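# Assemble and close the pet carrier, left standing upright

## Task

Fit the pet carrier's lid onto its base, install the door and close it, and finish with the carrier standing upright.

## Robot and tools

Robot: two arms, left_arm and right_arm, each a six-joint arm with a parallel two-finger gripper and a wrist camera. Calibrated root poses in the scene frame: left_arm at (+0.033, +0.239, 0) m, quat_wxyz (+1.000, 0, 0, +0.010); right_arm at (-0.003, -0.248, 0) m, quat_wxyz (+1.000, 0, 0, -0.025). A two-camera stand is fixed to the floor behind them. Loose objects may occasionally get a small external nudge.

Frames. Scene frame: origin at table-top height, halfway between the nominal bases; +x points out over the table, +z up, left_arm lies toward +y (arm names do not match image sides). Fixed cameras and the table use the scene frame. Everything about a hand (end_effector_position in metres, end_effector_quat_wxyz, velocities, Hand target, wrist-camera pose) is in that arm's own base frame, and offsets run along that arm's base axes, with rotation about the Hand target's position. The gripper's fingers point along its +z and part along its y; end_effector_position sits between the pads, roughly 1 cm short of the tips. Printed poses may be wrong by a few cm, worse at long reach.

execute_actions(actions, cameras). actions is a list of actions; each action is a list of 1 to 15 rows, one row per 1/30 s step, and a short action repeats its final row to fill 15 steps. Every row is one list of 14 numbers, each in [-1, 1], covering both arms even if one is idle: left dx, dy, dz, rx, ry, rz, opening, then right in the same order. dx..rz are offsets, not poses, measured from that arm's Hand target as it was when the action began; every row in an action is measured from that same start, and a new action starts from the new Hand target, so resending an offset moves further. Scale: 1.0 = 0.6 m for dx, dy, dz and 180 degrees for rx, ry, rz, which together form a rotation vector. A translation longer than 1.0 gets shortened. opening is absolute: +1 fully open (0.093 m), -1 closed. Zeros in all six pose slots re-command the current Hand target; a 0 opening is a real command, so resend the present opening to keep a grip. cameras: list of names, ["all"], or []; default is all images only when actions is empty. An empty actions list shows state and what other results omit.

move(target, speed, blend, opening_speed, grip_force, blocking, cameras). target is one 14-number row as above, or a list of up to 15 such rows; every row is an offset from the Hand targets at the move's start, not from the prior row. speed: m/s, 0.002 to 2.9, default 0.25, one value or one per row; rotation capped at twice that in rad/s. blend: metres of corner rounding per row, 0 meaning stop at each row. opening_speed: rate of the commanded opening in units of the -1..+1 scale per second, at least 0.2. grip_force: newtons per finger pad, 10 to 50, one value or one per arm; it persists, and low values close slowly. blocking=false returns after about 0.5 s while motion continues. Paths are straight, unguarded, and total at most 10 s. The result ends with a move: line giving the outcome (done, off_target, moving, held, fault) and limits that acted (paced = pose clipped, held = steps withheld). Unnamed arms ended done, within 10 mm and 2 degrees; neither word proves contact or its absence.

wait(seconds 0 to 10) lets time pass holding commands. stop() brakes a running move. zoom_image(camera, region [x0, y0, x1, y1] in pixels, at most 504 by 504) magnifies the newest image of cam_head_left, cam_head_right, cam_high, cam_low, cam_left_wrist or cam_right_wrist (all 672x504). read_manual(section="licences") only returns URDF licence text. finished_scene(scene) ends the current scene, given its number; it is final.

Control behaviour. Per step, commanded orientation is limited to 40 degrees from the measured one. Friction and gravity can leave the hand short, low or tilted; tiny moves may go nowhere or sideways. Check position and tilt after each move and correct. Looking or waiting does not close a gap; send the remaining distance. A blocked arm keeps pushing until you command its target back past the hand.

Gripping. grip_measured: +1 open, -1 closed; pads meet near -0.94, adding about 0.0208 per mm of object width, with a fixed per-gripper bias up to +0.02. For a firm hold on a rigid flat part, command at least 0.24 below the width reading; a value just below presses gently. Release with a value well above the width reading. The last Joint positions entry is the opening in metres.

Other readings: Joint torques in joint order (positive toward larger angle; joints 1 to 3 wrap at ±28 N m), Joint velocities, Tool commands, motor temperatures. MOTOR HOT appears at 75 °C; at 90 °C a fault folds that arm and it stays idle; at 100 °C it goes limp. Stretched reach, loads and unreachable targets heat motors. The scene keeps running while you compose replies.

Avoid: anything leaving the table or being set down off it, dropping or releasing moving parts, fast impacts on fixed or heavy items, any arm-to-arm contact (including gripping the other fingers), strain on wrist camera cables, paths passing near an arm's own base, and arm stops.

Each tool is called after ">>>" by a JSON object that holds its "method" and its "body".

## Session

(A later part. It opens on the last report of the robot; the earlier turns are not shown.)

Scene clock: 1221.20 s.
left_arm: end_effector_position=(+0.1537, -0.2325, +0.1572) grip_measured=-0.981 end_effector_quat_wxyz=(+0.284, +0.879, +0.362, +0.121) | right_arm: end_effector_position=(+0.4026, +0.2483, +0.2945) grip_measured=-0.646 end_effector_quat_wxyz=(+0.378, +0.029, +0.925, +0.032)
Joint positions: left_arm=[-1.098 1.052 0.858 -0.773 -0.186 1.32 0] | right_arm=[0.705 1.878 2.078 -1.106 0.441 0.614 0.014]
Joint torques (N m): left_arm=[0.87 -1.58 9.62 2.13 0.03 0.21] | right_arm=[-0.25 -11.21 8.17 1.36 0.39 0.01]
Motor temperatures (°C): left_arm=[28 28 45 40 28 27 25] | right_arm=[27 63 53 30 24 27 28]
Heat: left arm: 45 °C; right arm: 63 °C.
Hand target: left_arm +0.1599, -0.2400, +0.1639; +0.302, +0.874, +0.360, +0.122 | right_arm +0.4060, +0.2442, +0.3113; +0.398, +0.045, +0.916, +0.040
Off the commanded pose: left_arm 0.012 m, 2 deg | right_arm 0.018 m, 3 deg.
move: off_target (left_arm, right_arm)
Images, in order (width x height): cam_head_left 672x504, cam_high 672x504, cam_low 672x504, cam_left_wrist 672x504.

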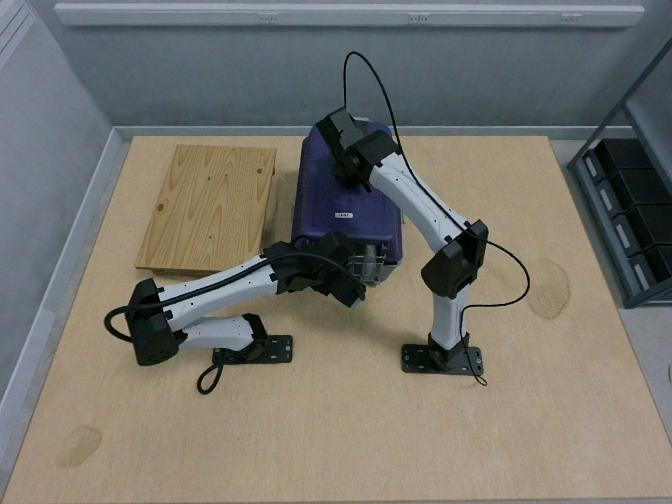

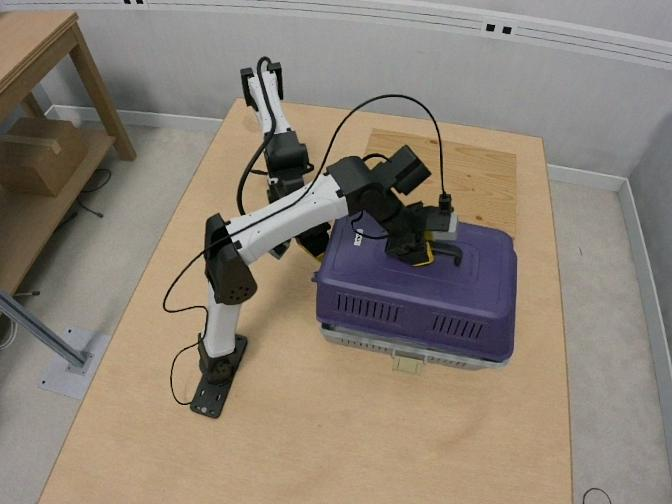

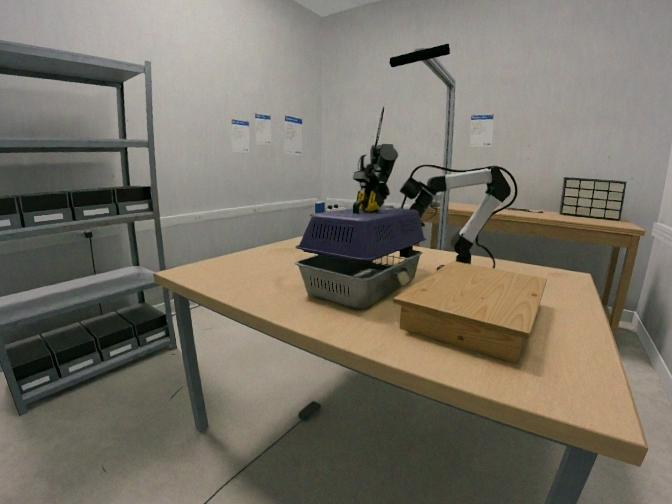

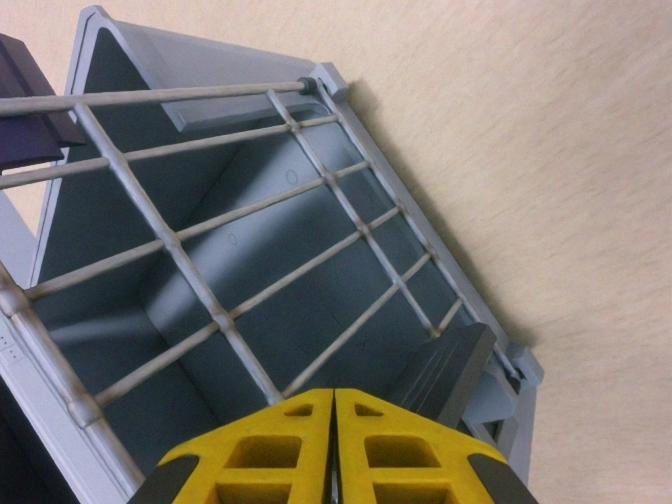

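>>> {"method": "move", "body": {"target": [0.0,0.0,-0.0,0,0,0,-1,0.0,-0.004,-0.012,-0.010,0.0,0,-0.98], "cameras": ["cam_head_left","cam_low","cam_high"], "speed": 0.08}}

>>> {"method": "zoom_image", "body": {"camera": "cam_head_left", "region": [360, 235, 420, 295]}}

>>> {"method": "zoom_image", "body": {"camera": "cam_low", "region": [280, 180, 440, 320]}}

>>> {"method": "zoom_image", "body": {"camera": "cam_high", "region": [270, 200, 530, 380]}}

Scene clock: 1242.43 s.
left_arm: end_effector_position=(+0.1537, -0.2325, +0.1572) grip_measured=-0.981 end_effector_quat_wxyz=(+0.284, +0.879, +0.362, +0.121) | right_arm: end_effector_position=(+0.4032, +0.2466, +0.2907) grip_measured=-0.646 end_effector_quat_wxyz=(+0.378, +0.030, +0.925, +0.024)
Joint positions: left_arm=[-1.098 1.052 0.858 -0.773 -0.186 1.32 0] | right_arm=[0.705 1.878 2.064 -1.102 0.452 0.614 0.014]
Joint torques (N m): left_arm=[0.87 -1.58 9.62 2.13 0.03 0.17] | right_arm=[-0.03 -11.69 6.42 1.44 0.46 -0.13]
Motor temperatures (°C): left_arm=[28 28 45 40 28 27 25] | right_arm=[27 67 53 31 24 27 28]
Heat: left arm: 45 °C; right arm: 67 °C.
Hand target: left_arm +0.1599, -0.2400, +0.1638; +0.302, +0.874, +0.360, +0.122 | right_arm +0.4060, +0.2418, +0.3040; +0.398, +0.039, +0.916, +0.026
Off the commanded pose: left_arm 0.012 m, 2 deg | right_arm 0.015 m, 3 deg.
move: off_target (left_arm, right_arm)
Images, in order (width x height): cam_head_left 672x504, cam_high 672x504, cam_low 672x504.

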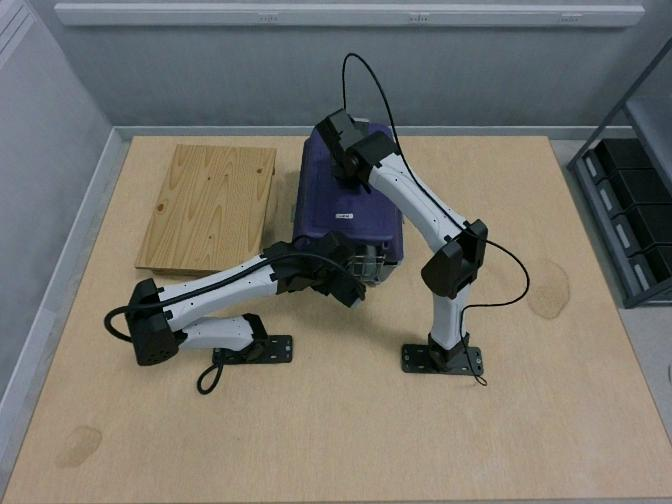

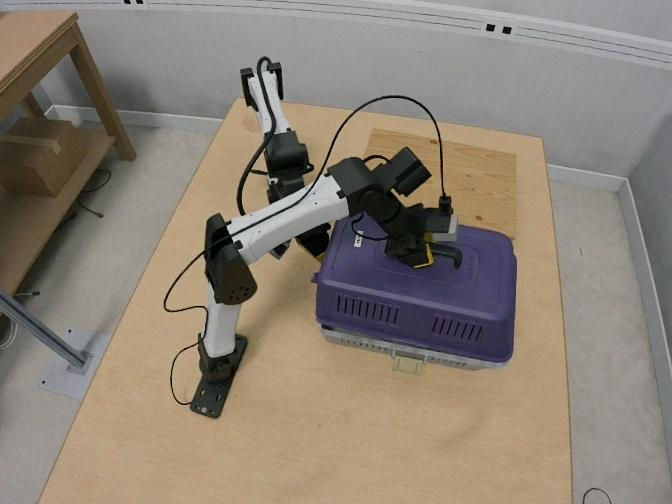

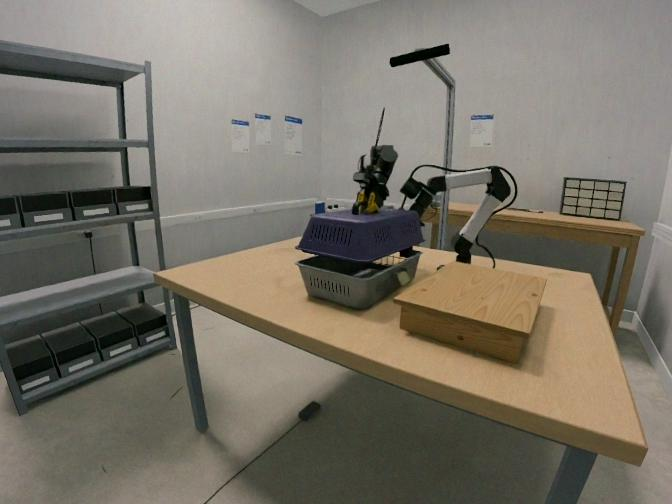

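Scaled by 8.400 from the camera's 672x504 image, which has a finer 960x720 frame.

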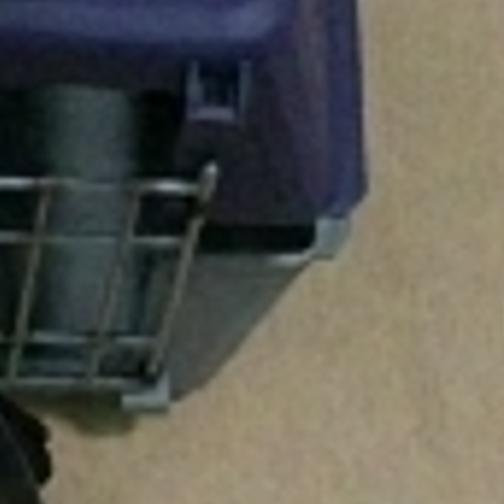

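Scaled by 3.150 from the camera's 672x504 image, which has a finer 960x720 frame.

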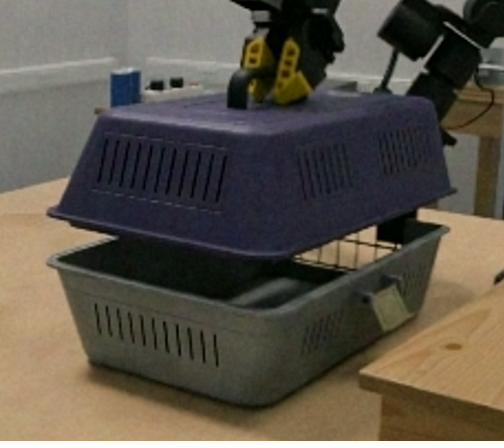

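Scaled by 1.938 from the camera's 672x504 image, which has a finer 960x720 frame.

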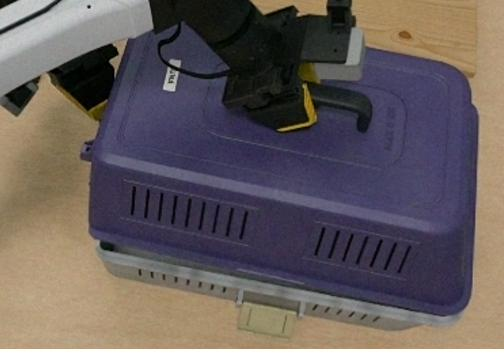

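>>> {"method": "move", "body": {"target": [-0.009,0.0,-0.0,0,0,0,-1,0.0,-0.002,-0.025,0,0.0,0,-0.98], "cameras": ["cam_head_left","cam_low","cam_high","cam_left_wrist"], "speed": 0.08}}

>>> {"method": "zoom_image", "body": {"camera": "cam_head_left", "region": [360, 235, 420, 295]}}

>>> {"method": "zoom_image", "body": {"camera": "cam_low", "region": [280, 180, 440, 320]}}

>>> {"method": "zoom_image", "body": {"camera": "cam_high", "region": [300, 260, 350, 330]}}

Scene clock: 1278.27 s.
left_arm: end_effector_position=(+0.1526, -0.2331, +0.1571) grip_measured=-0.981 end_effector_quat_wxyz=(+0.284, +0.880, +0.361, +0.120) | right_arm: end_effector_position=(+0.4065, +0.2482, +0.2603) grip_measured=-0.646 end_effector_quat_wxyz=(+0.367, +0.021, +0.930, +0.009)
Joint positions: left_arm=[-1.104 1.052 0.858 -0.774 -0.187 1.317 0] | right_arm=[0.705 1.878 1.953 -1.026 0.458 0.6 0.014]
Joint torques (N m): left_arm=[-1.14 -2.36 9.24 2.03 -0.13 -0.02] | right_arm=[-0.25 -14.9 6.52 1.41 0.41 -0.01]
Motor temperatures (°C): left_arm=[28 28 45 40 28 27 25] | right_arm=[27 70 53 30 24 27 28]
Heat: left arm: 45 °C; right arm: 70 °C.
Hand target: left_arm +0.1546, -0.2399, +0.1638; +0.301, +0.874, +0.360, +0.122 | right_arm +0.4060, +0.2406, +0.2891; +0.398, +0.039, +0.916, +0.026
Off the commanded pose: left_arm 0.010 m, 2 deg | right_arm 0.030 m, 5 deg.
move: off_target (right_arm)
Images, in order (width x height): cam_head_left 672x504, cam_high 672x504, cam_low 672x504, cam_left_wrist 672x504.

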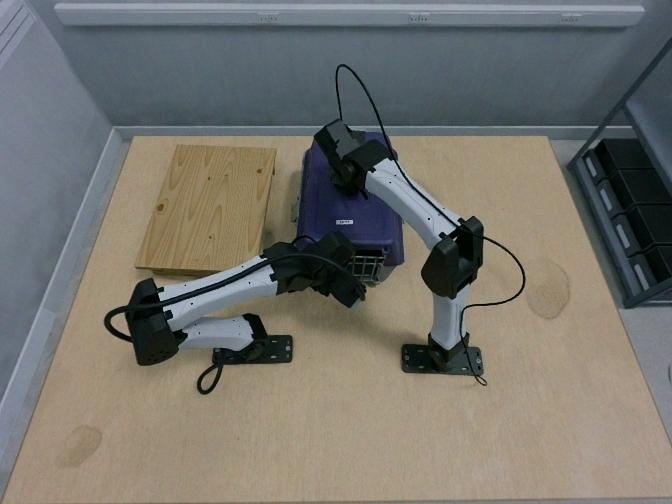

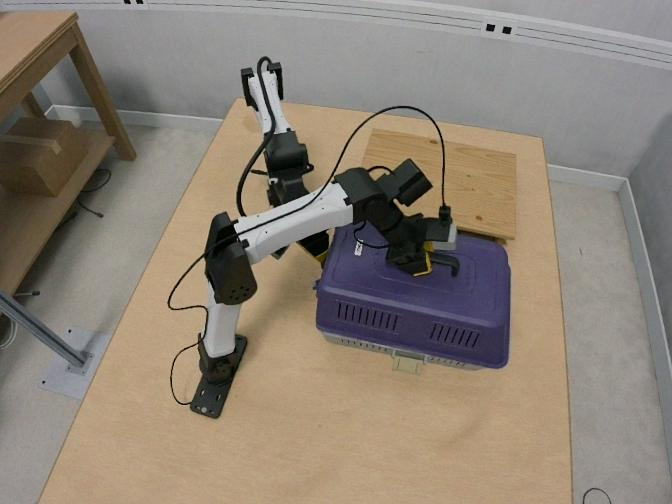

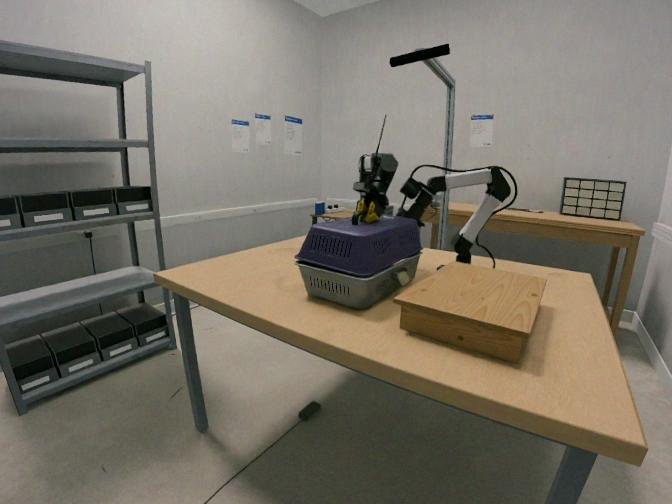

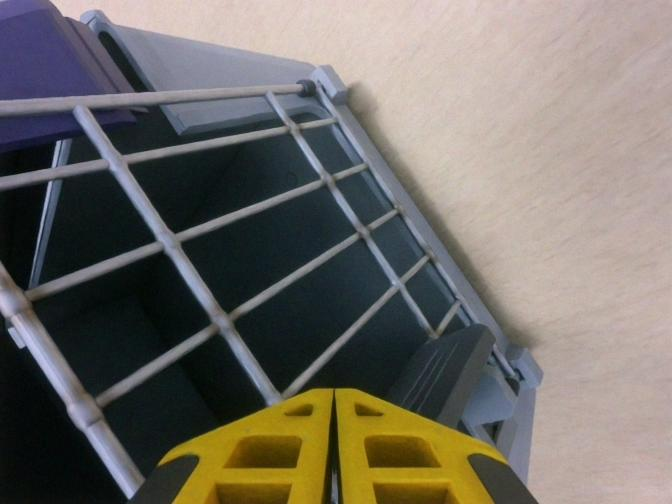

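Scaled by 8.400 from the camera's 672x504 image, which has a finer 960x720 frame.

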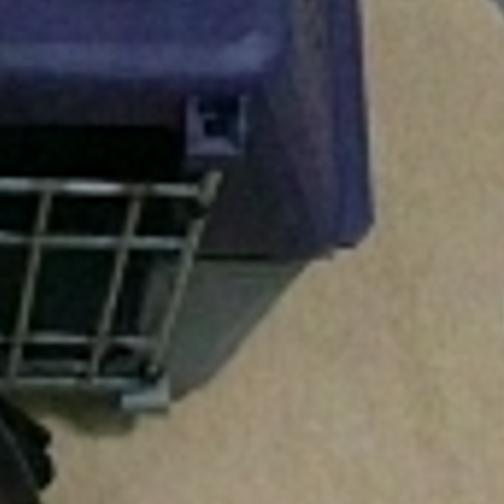

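Scaled by 3.150 from the camera's 672x504 image, which has a finer 960x720 frame.

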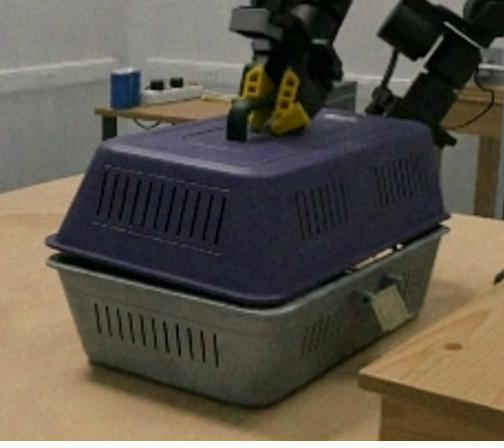

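Scaled by 7.200 from the camera's 672x504 image, which has a finer 960x720 frame.

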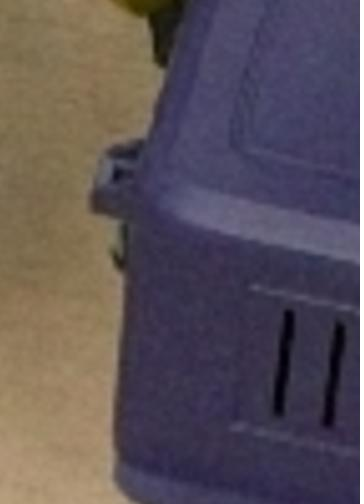

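>>> {"method": "move", "body": {"target": [0,0.0,-0.0,0,0,0,-1,0.0,-0.0,-0.025,0,-0.014,0,-0.98], "cameras": ["cam_head_left","cam_low","cam_high","cam_left_wrist"], "speed": 0.06}}

>>> {"method": "zoom_image", "body": {"camera": "cam_head_left", "region": [360, 235, 420, 295]}}

>>> {"method": "zoom_image", "body": {"camera": "cam_low", "region": [280, 180, 440, 320]}}

>>> {"method": "zoom_image", "body": {"camera": "cam_high", "region": [300, 260, 350, 330]}}

Scene clock: 1294.03 s.
left_arm: end_effector_position=(+0.1525, -0.2329, +0.1570) grip_measured=-0.981 end_effector_quat_wxyz=(+0.284, +0.880, +0.361, +0.120) | right_arm: end_effector_position=(+0.4078, +0.2438, +0.2571) grip_measured=-0.646 end_effector_quat_wxyz=(+0.398, +0.029, +0.917, +0.018)
Joint positions: left_arm=[-1.104 1.052 0.858 -0.775 -0.187 1.317 0] | right_arm=[0.705 1.806 1.802 -0.877 0.485 0.591 0.014]
Joint torques (N m): left_arm=[-1.13 -2.37 9.24 2.04 -0.13 -0.01] | right_arm=[0.5 -12.92 5.96 1.48 0.41 -0.07]
Motor temperatures (°C): left_arm=[28 28 45 40 28 27 25] | right_arm=[27 76 52 31 24 27 28]
Heat: left arm: 45 °C; right arm: 76 °C. Fold the right arm in close to its base, or ease its load, before you think long.
Hand target: left_arm +0.1546, -0.2399, +0.1638; +0.301, +0.874, +0.360, +0.122 | right_arm +0.4059, +0.2406, +0.2742; +0.418, +0.038, +0.907, +0.027
Off the commanded pose: left_arm 0.010 m, 2 deg | right_arm 0.017 m, 3 deg.
MOTOR HOT: joint 2 (shoulder) of the right arm reports 76 °C; the controller's stop level is 90 °C. To cool a motor, set the load down, stop pushing, or move to a pose that needs little force.
move: off_target (right_arm)
Images, in order (width x height): cam_head_left 672x504, cam_high 672x504, cam_low 672x504, cam_left_wrist 672x504.

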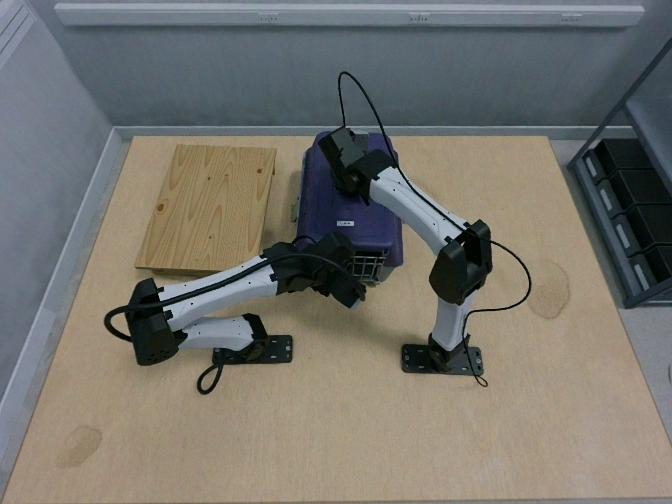

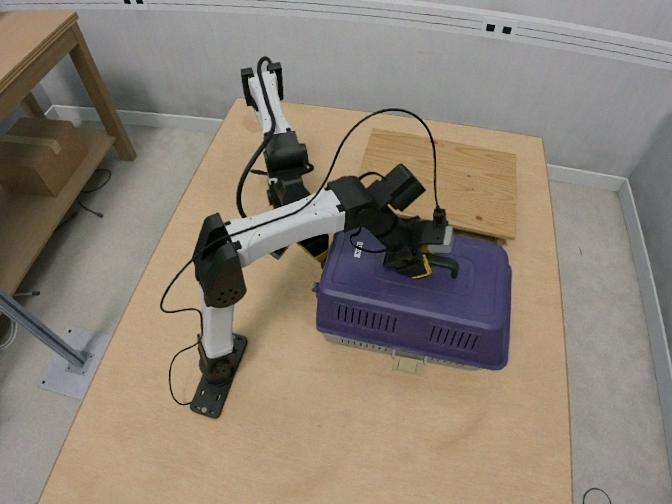

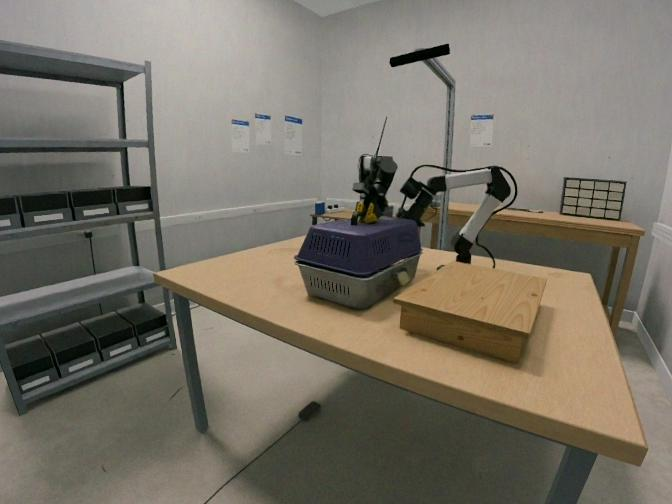

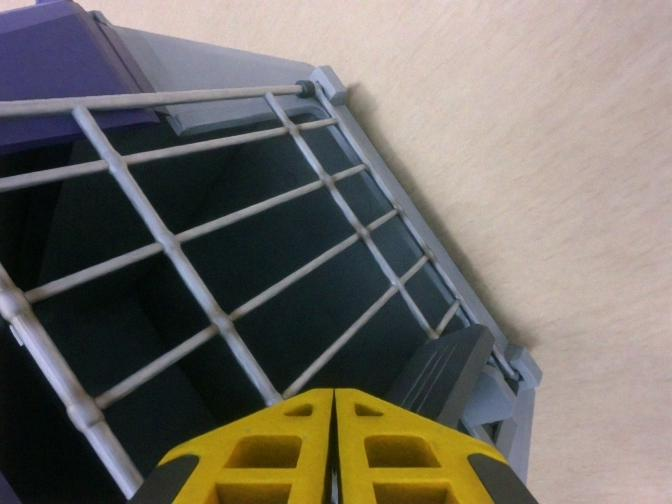

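Scaled by 8.400 from the camera's 672x504 image, which has a finer 960x720 frame.

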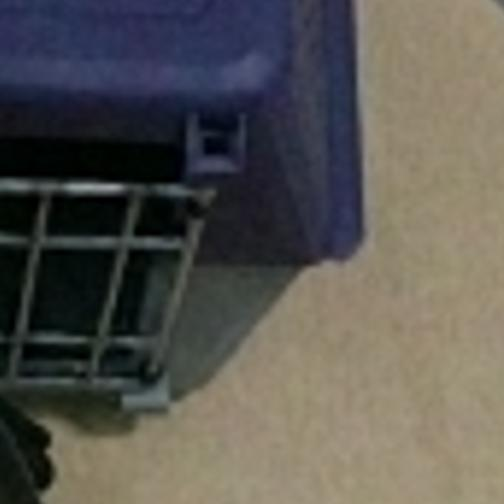

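Scaled by 3.150 from the camera's 672x504 image, which has a finer 960x720 frame.

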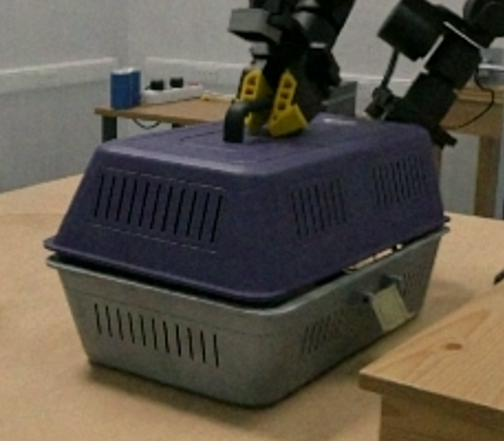

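Scaled by 7.200 from the camera's 672x504 image, which has a finer 960x720 frame.

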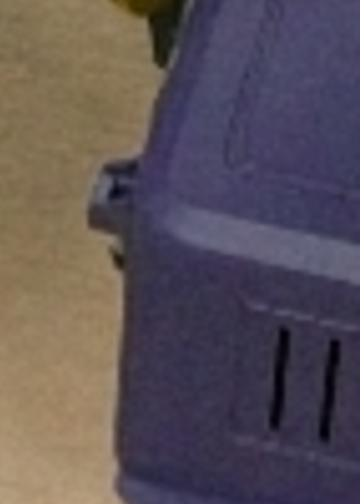

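>>> {"method": "move", "body": {"target": [0,0.0,-0.0,0,0,0,-1,0.0,-0.0,-0.03,0,0.006,0,-0.98], "cameras": ["cam_head_left","cam_low","cam_high","cam_left_wrist"], "speed": 0.06}}

>>> {"method": "zoom_image", "body": {"camera": "cam_head_left", "region": [360, 235, 420, 295]}}

>>> {"method": "zoom_image", "body": {"camera": "cam_low", "region": [280, 180, 440, 320]}}

>>> {"method": "zoom_image", "body": {"camera": "cam_high", "region": [300, 260, 350, 330]}}

Scene clock: 1303.83 s.
left_arm: end_effector_position=(+0.1525, -0.2329, +0.1570) grip_measured=-0.981 end_effector_quat_wxyz=(+0.284, +0.880, +0.361, +0.120) | right_arm: end_effector_position=(+0.4088, +0.2434, +0.2567) grip_measured=-0.646 end_effector_quat_wxyz=(+0.411, +0.031, +0.911, +0.024)
Joint positions: left_arm=[-1.104 1.052 0.858 -0.775 -0.187 1.317 0] | right_arm=[0.705 1.782 1.749 -0.816 0.491 0.585 0.014]
Joint torques (N m): left_arm=[-1.13 -2.36 9.24 2.04 -0.13 -0.01] | right_arm=[0.21 -10.96 5.09 1.35 0.25 0.06]
Motor temperatures (°C): left_arm=[28 29 45 40 28 27 25] | right_arm=[27 75 51 31 24 27 28]
Heat: left arm: 45 °C; right arm: 75 °C. Fold the right arm in close to its base, or ease its load, before you think long.
Hand target: left_arm +0.1546, -0.2399, +0.1638; +0.301, +0.874, +0.360, +0.122 | right_arm +0.4060, +0.2406, +0.2563; +0.410, +0.038, +0.911, +0.026
Off the commanded pose: left_arm 0.010 m, 2 deg | right_arm 0.004 m, 1 deg.
MOTOR HOT: still on. Joint 2 (shoulder) of the right arm reports 75 °C.
move: done
Images, in order (width x height): cam_head_left 672x504, cam_high 672x504, cam_low 672x504, cam_left_wrist 672x504.

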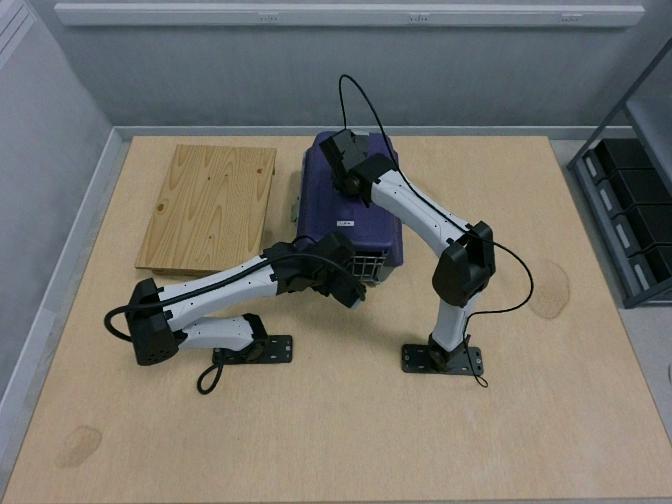

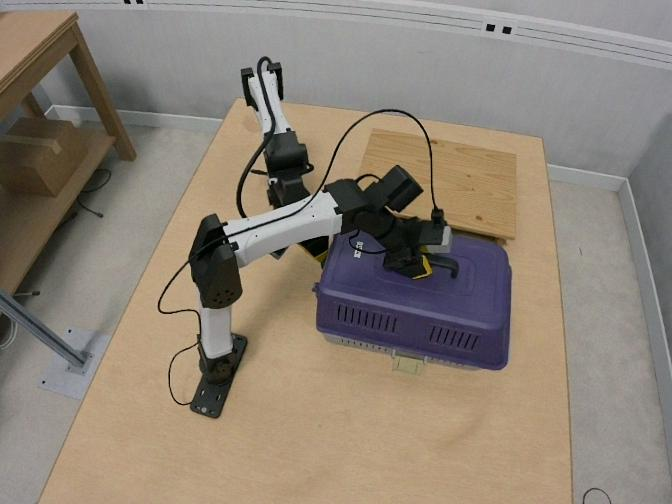

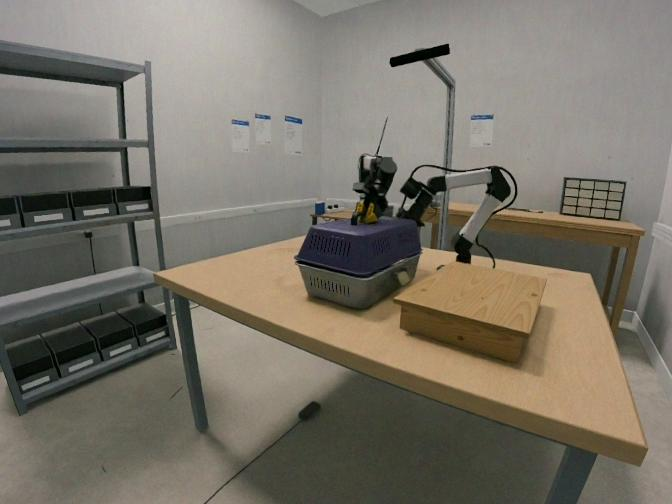

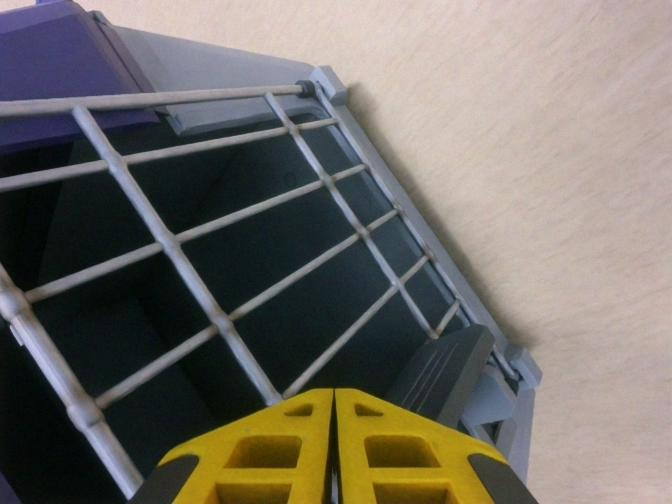

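Scaled by 8.400 from the camera's 672x504 image, which has a finer 960x720 frame.

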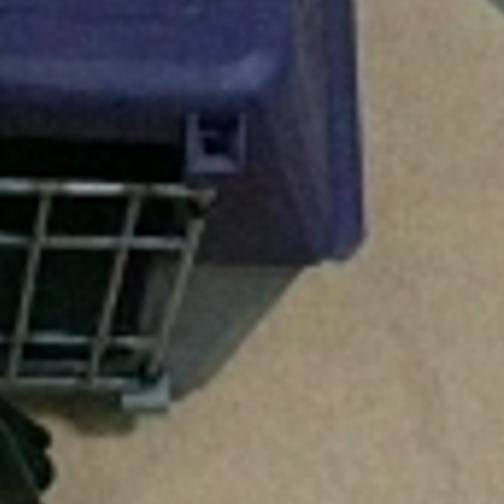

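Scaled by 3.150 from the camera's 672x504 image, which has a finer 960x720 frame.

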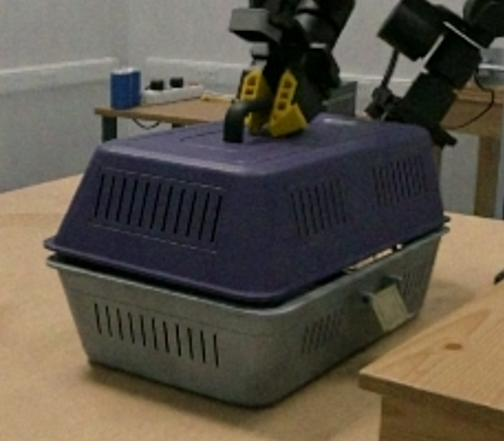

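Scaled by 7.200 from the camera's 672x504 image, which has a finer 960x720 frame.

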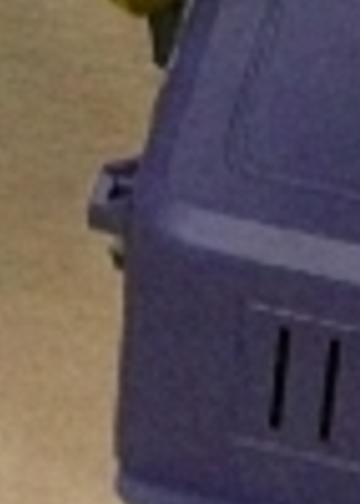

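>>> {"method": "move", "body": {"target": [-0.1,0.05,0.03,0,0,0,-1,0.0,-0.0,-0.008,0,0.0,0,-0.98], "cameras": ["cam_head_left","cam_low","cam_high"], "speed": 0.1}}

>>> {"method": "zoom_image", "body": {"camera": "cam_head_left", "region": [285, 225, 415, 295]}}

Scene clock: 1312.70 s.
left_arm: end_effector_position=(+0.0939, -0.2076, +0.1721) grip_measured=-0.981 end_effector_quat_wxyz=(+0.289, +0.880, +0.358, +0.121) | right_arm: end_effector_position=(+0.4091, +0.2435, +0.2564) grip_measured=-0.646 end_effector_quat_wxyz=(+0.416, +0.032, +0.908, +0.026)
Joint positions: left_arm=[-1.402 0.889 0.858 -0.996 -0.35 1.066 0] | right_arm=[0.706 1.772 1.728 -0.791 0.496 0.581 0.014]
Joint torques (N m): left_arm=[-1.13 -1.32 10.63 1.58 -0.32 -0.04] | right_arm=[0.1 -10.41 4.89 1.33 0.21 0.1]
Motor temperatures (°C): left_arm=[28 29 45 40 28 27 25] | right_arm=[27 74 51 31 24 27 28]
Heat: left arm: 45 °C; right arm: 74 °C. Fold the right arm in close to its base, or ease its load, before you think long.
Hand target: left_arm +0.0945, -0.2100, +0.1818; +0.301, +0.874, +0.360, +0.122 | right_arm +0.4059, +0.2406, +0.2514; +0.410, +0.038, +0.911, +0.026
Off the commanded pose: left_arm 0.010 m, 2 deg | right_arm 0.007 m, 1 deg.
MOTOR HOT: still on. Joint 2 (shoulder) of the right arm reports 74 °C.
move: done
Images, in order (width x height): cam_head_left 672x504, cam_high 672x504, cam_low 672x504.

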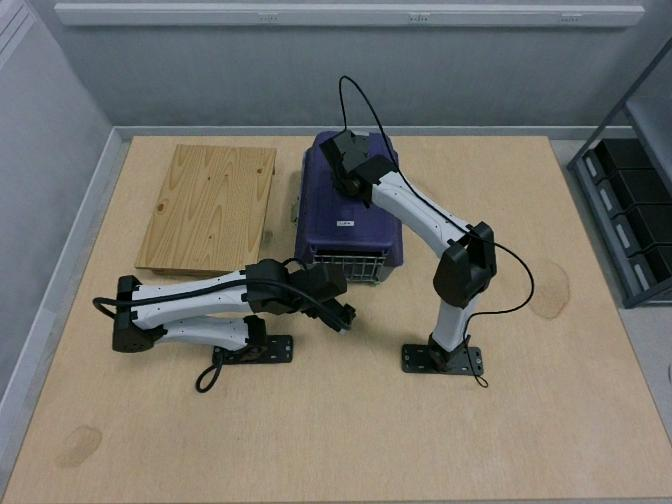

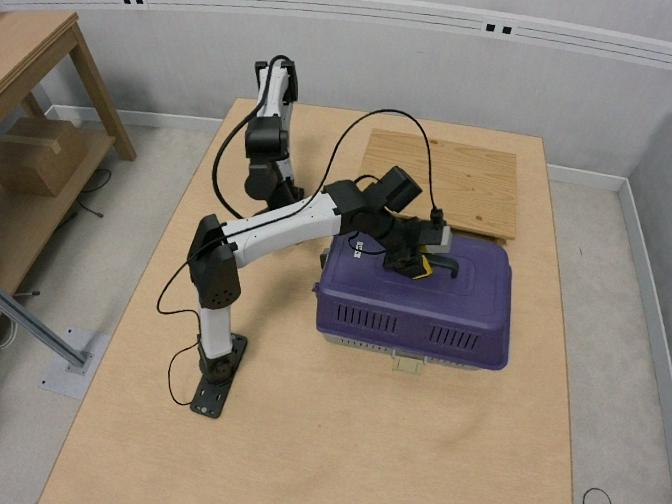

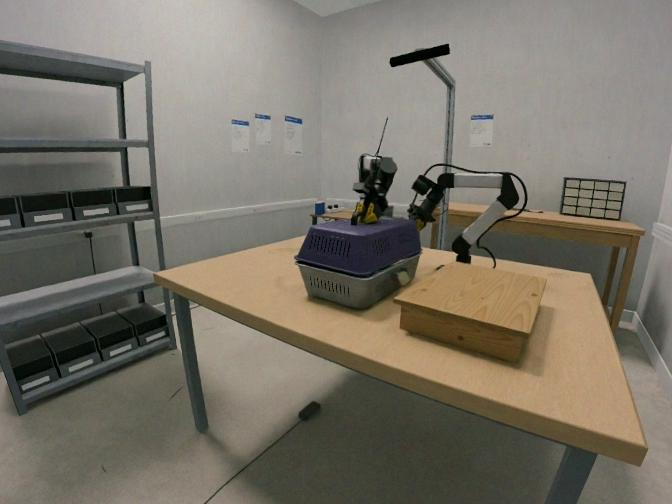

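Scaled by 3.877 from the camera's 672x504 image, which has a finer 960x720 frame.

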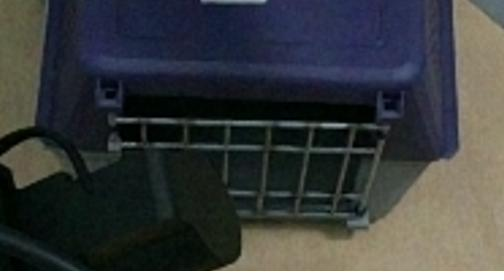

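>>> {"method": "move", "body": {"target": [-0.062,-0.015,0.037,-0.336,0.201,0.332,-1,0,0,0.0,0,0.0,0.0,-0.98], "cameras": ["cam_left_wrist","cam_low"]}}

>>> {"method": "zoom_image", "body": {"camera": "cam_left_wrist", "region": [270, 0, 520, 200]}}

>>> {"method": "zoom_image", "body": {"camera": "cam_low", "region": [290, 240, 430, 320]}}

>>> {"method": "zoom_image", "body": {"camera": "cam_left_wrist", "region": [0, 220, 300, 440]}}

Scene clock: 1328.63 s.
left_arm: end_effector_position=(+0.0571, -0.2178, +0.1994) grip_measured=-0.981 end_effector_quat_wxyz=(+0.456, +0.338, +0.802, -0.188) | right_arm: end_effector_position=(+0.4091, +0.2435, +0.2564) grip_measured=-0.646 end_effector_quat_wxyz=(+0.416, +0.032, +0.908, +0.026)
Joint positions: left_arm=[-1.94 0.788 0.733 -0.917 -0.9 -0.847 0] | right_arm=[0.706 1.772 1.728 -0.791 0.496 0.581 0.014]
Joint torques (N m): left_arm=[-1.22 0.21 9.13 1.51 -0.73 -0.1] | right_arm=[0.09 -10.41 4.89 1.32 0.2 0.1]
Motor temperatures (°C): left_arm=[28 28 46 39 28 27 25] | right_arm=[27 69 50 31 24 27 28]
Heat: left arm: 46 °C; right arm: 69 °C.
Hand target: left_arm +0.0573, -0.2190, +0.2041; +0.463, +0.329, +0.800, -0.192 | right_arm +0.4059, +0.2406, +0.2514; +0.410, +0.038, +0.911, +0.026
Off the commanded pose: left_arm 0.005 m, 1 deg | right_arm 0.007 m, 1 deg.
MOTOR HOT: cleared for the motors of the right arm.
move: done
Images, in order (width x height): cam_low 672x504, cam_left_wrist 672x504.

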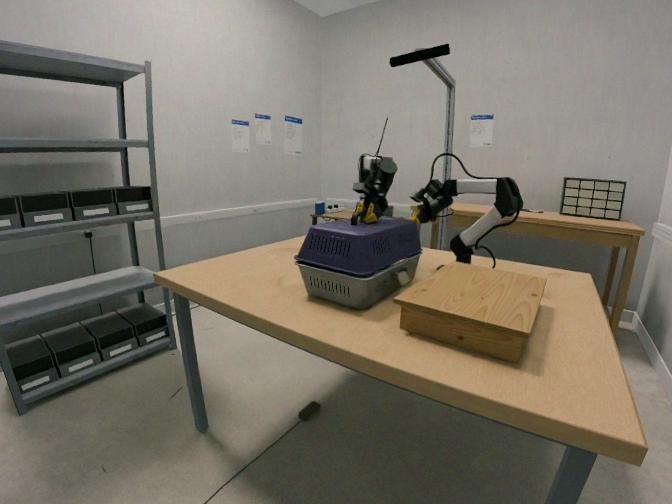

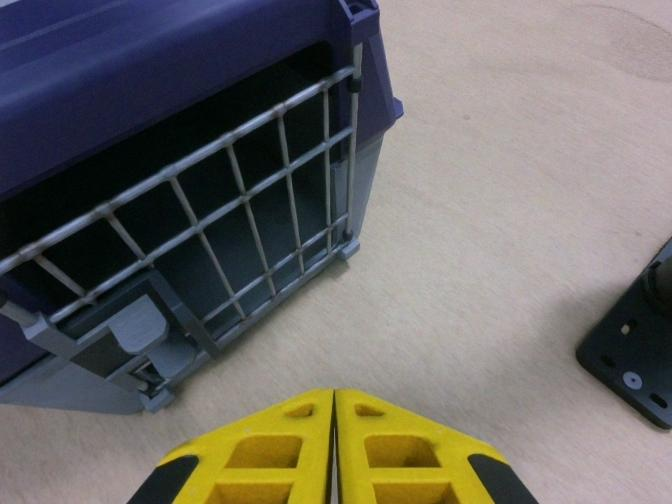

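Scaled by 2.016 from the camera's 672x504 image, which has a finer 960x720 frame.

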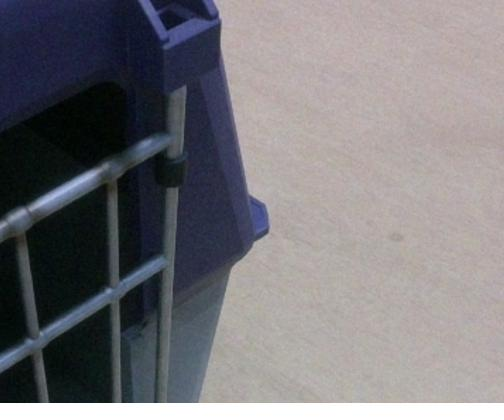

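Scaled by 3.600 from the camera's 672x504 image, which has a finer 960x720 frame.

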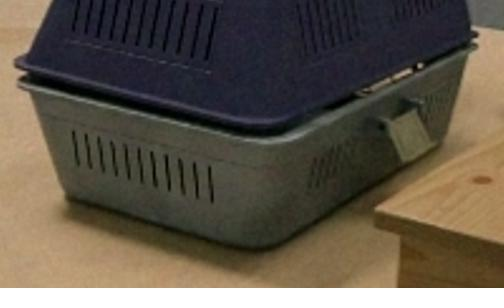

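Scaled by 1.680 from the camera's 672x504 image, which has a finer 960x720 frame.

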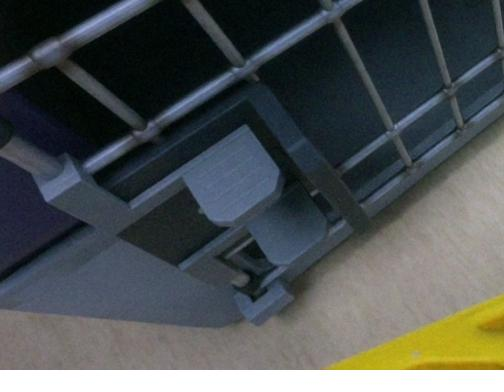

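>>> {"method": "move", "body": {"target": [0,0,0,0,0,0,-1,0.005,0.004,-0.04,0,0.0,0.0,-0.98], "cameras": ["cam_left_wrist","cam_low","cam_head_left","cam_high"], "speed": 0.05}}

>>> {"method": "zoom_image", "body": {"camera": "cam_low", "region": [290, 240, 430, 320]}}

>>> {"method": "zoom_image", "body": {"camera": "cam_left_wrist", "region": [270, 0, 520, 200]}}

>>> {"method": "zoom_image", "body": {"camera": "cam_high", "region": [270, 200, 530, 380]}}

Scene clock: 1341.77 s.
left_arm: end_effector_position=(+0.0572, -0.2177, +0.1994) grip_measured=-0.981 end_effector_quat_wxyz=(+0.456, +0.337, +0.802, -0.188) | right_arm: end_effector_position=(+0.4117, +0.2438, +0.2557) grip_measured=-0.646 end_effector_quat_wxyz=(+0.441, +0.036, +0.896, +0.032)
Joint positions: left_arm=[-1.94 0.788 0.733 -0.917 -0.9 -0.848 0] | right_arm=[0.711 1.741 1.646 -0.683 0.522 0.57 0.014]
Joint torques (N m): left_arm=[-1.24 0.23 9.16 1.53 -0.75 -0.09] | right_arm=[-0.31 -7.53 4.01 1.24 -0.03 0.23]
Motor temperatures (°C): left_arm=[28 28 47 39 28 27 25] | right_arm=[27 67 49 31 24 27 28]
Heat: left arm: 47 °C; right arm: 67 °C.
Hand target: left_arm +0.0573, -0.2189, +0.2041; +0.463, +0.329, +0.800, -0.192 | right_arm +0.4090, +0.2430, +0.2273; +0.410, +0.038, +0.911, +0.026
Off the commanded pose: left_arm 0.005 m, 1 deg | right_arm 0.028 m, 4 deg.
move: off_target (right_arm)
Images, in order (width x height): cam_head_left 672x504, cam_high 672x504, cam_low 672x504, cam_left_wrist 672x504.

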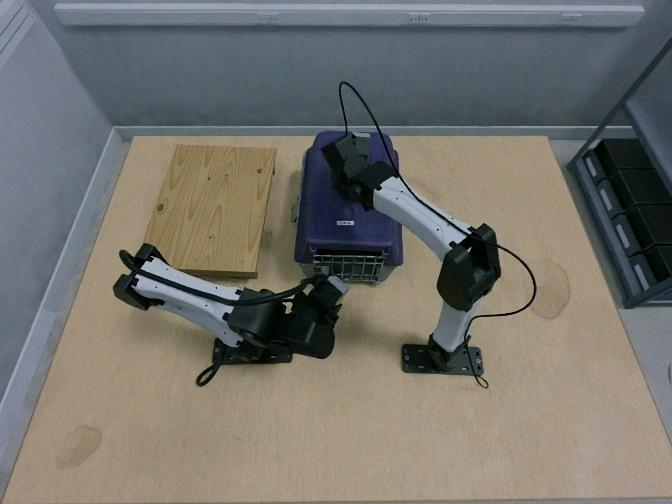

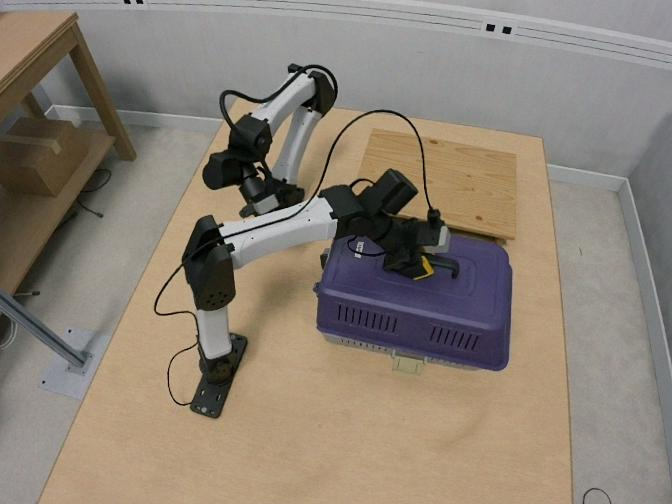

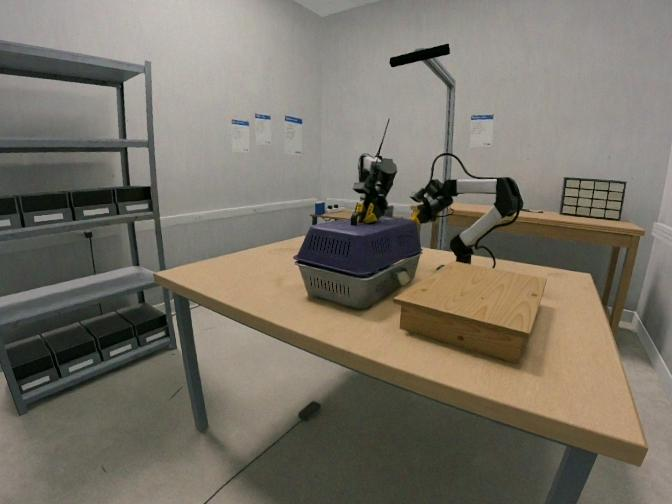

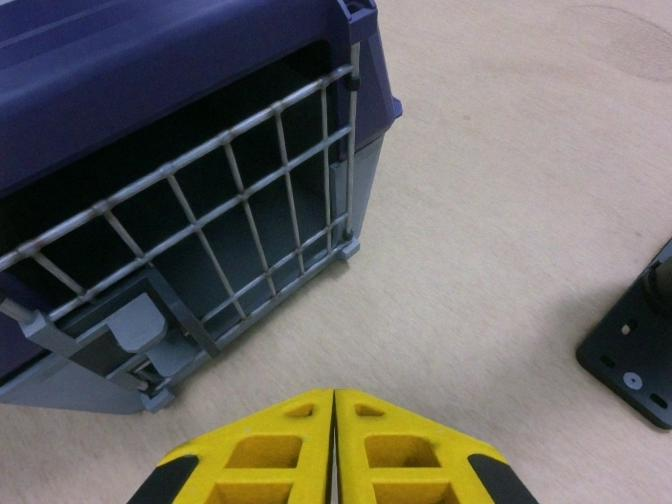

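Scaled by 3.600 from the camera's 672x504 image, which has a finer 960x720 frame.

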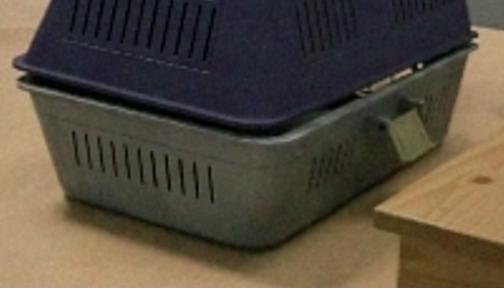

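Scaled by 2.016 from the camera's 672x504 image, which has a finer 960x720 frame.

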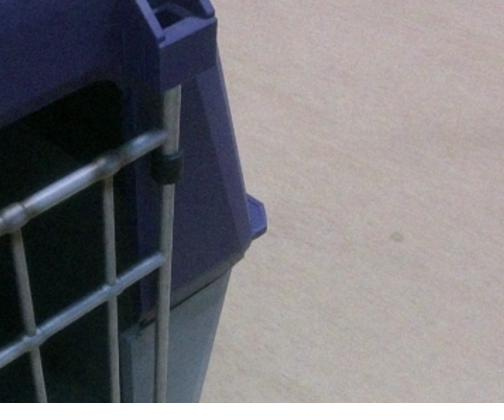

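Scaled by 1.938 from the camera's 672x504 image, which has a finer 960x720 frame.

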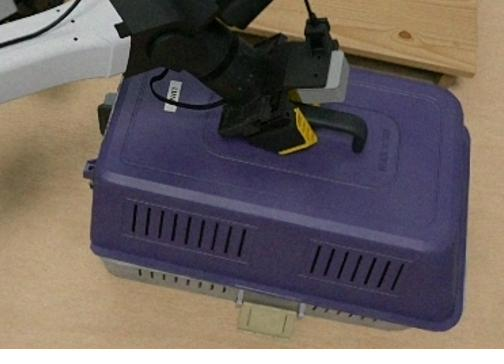

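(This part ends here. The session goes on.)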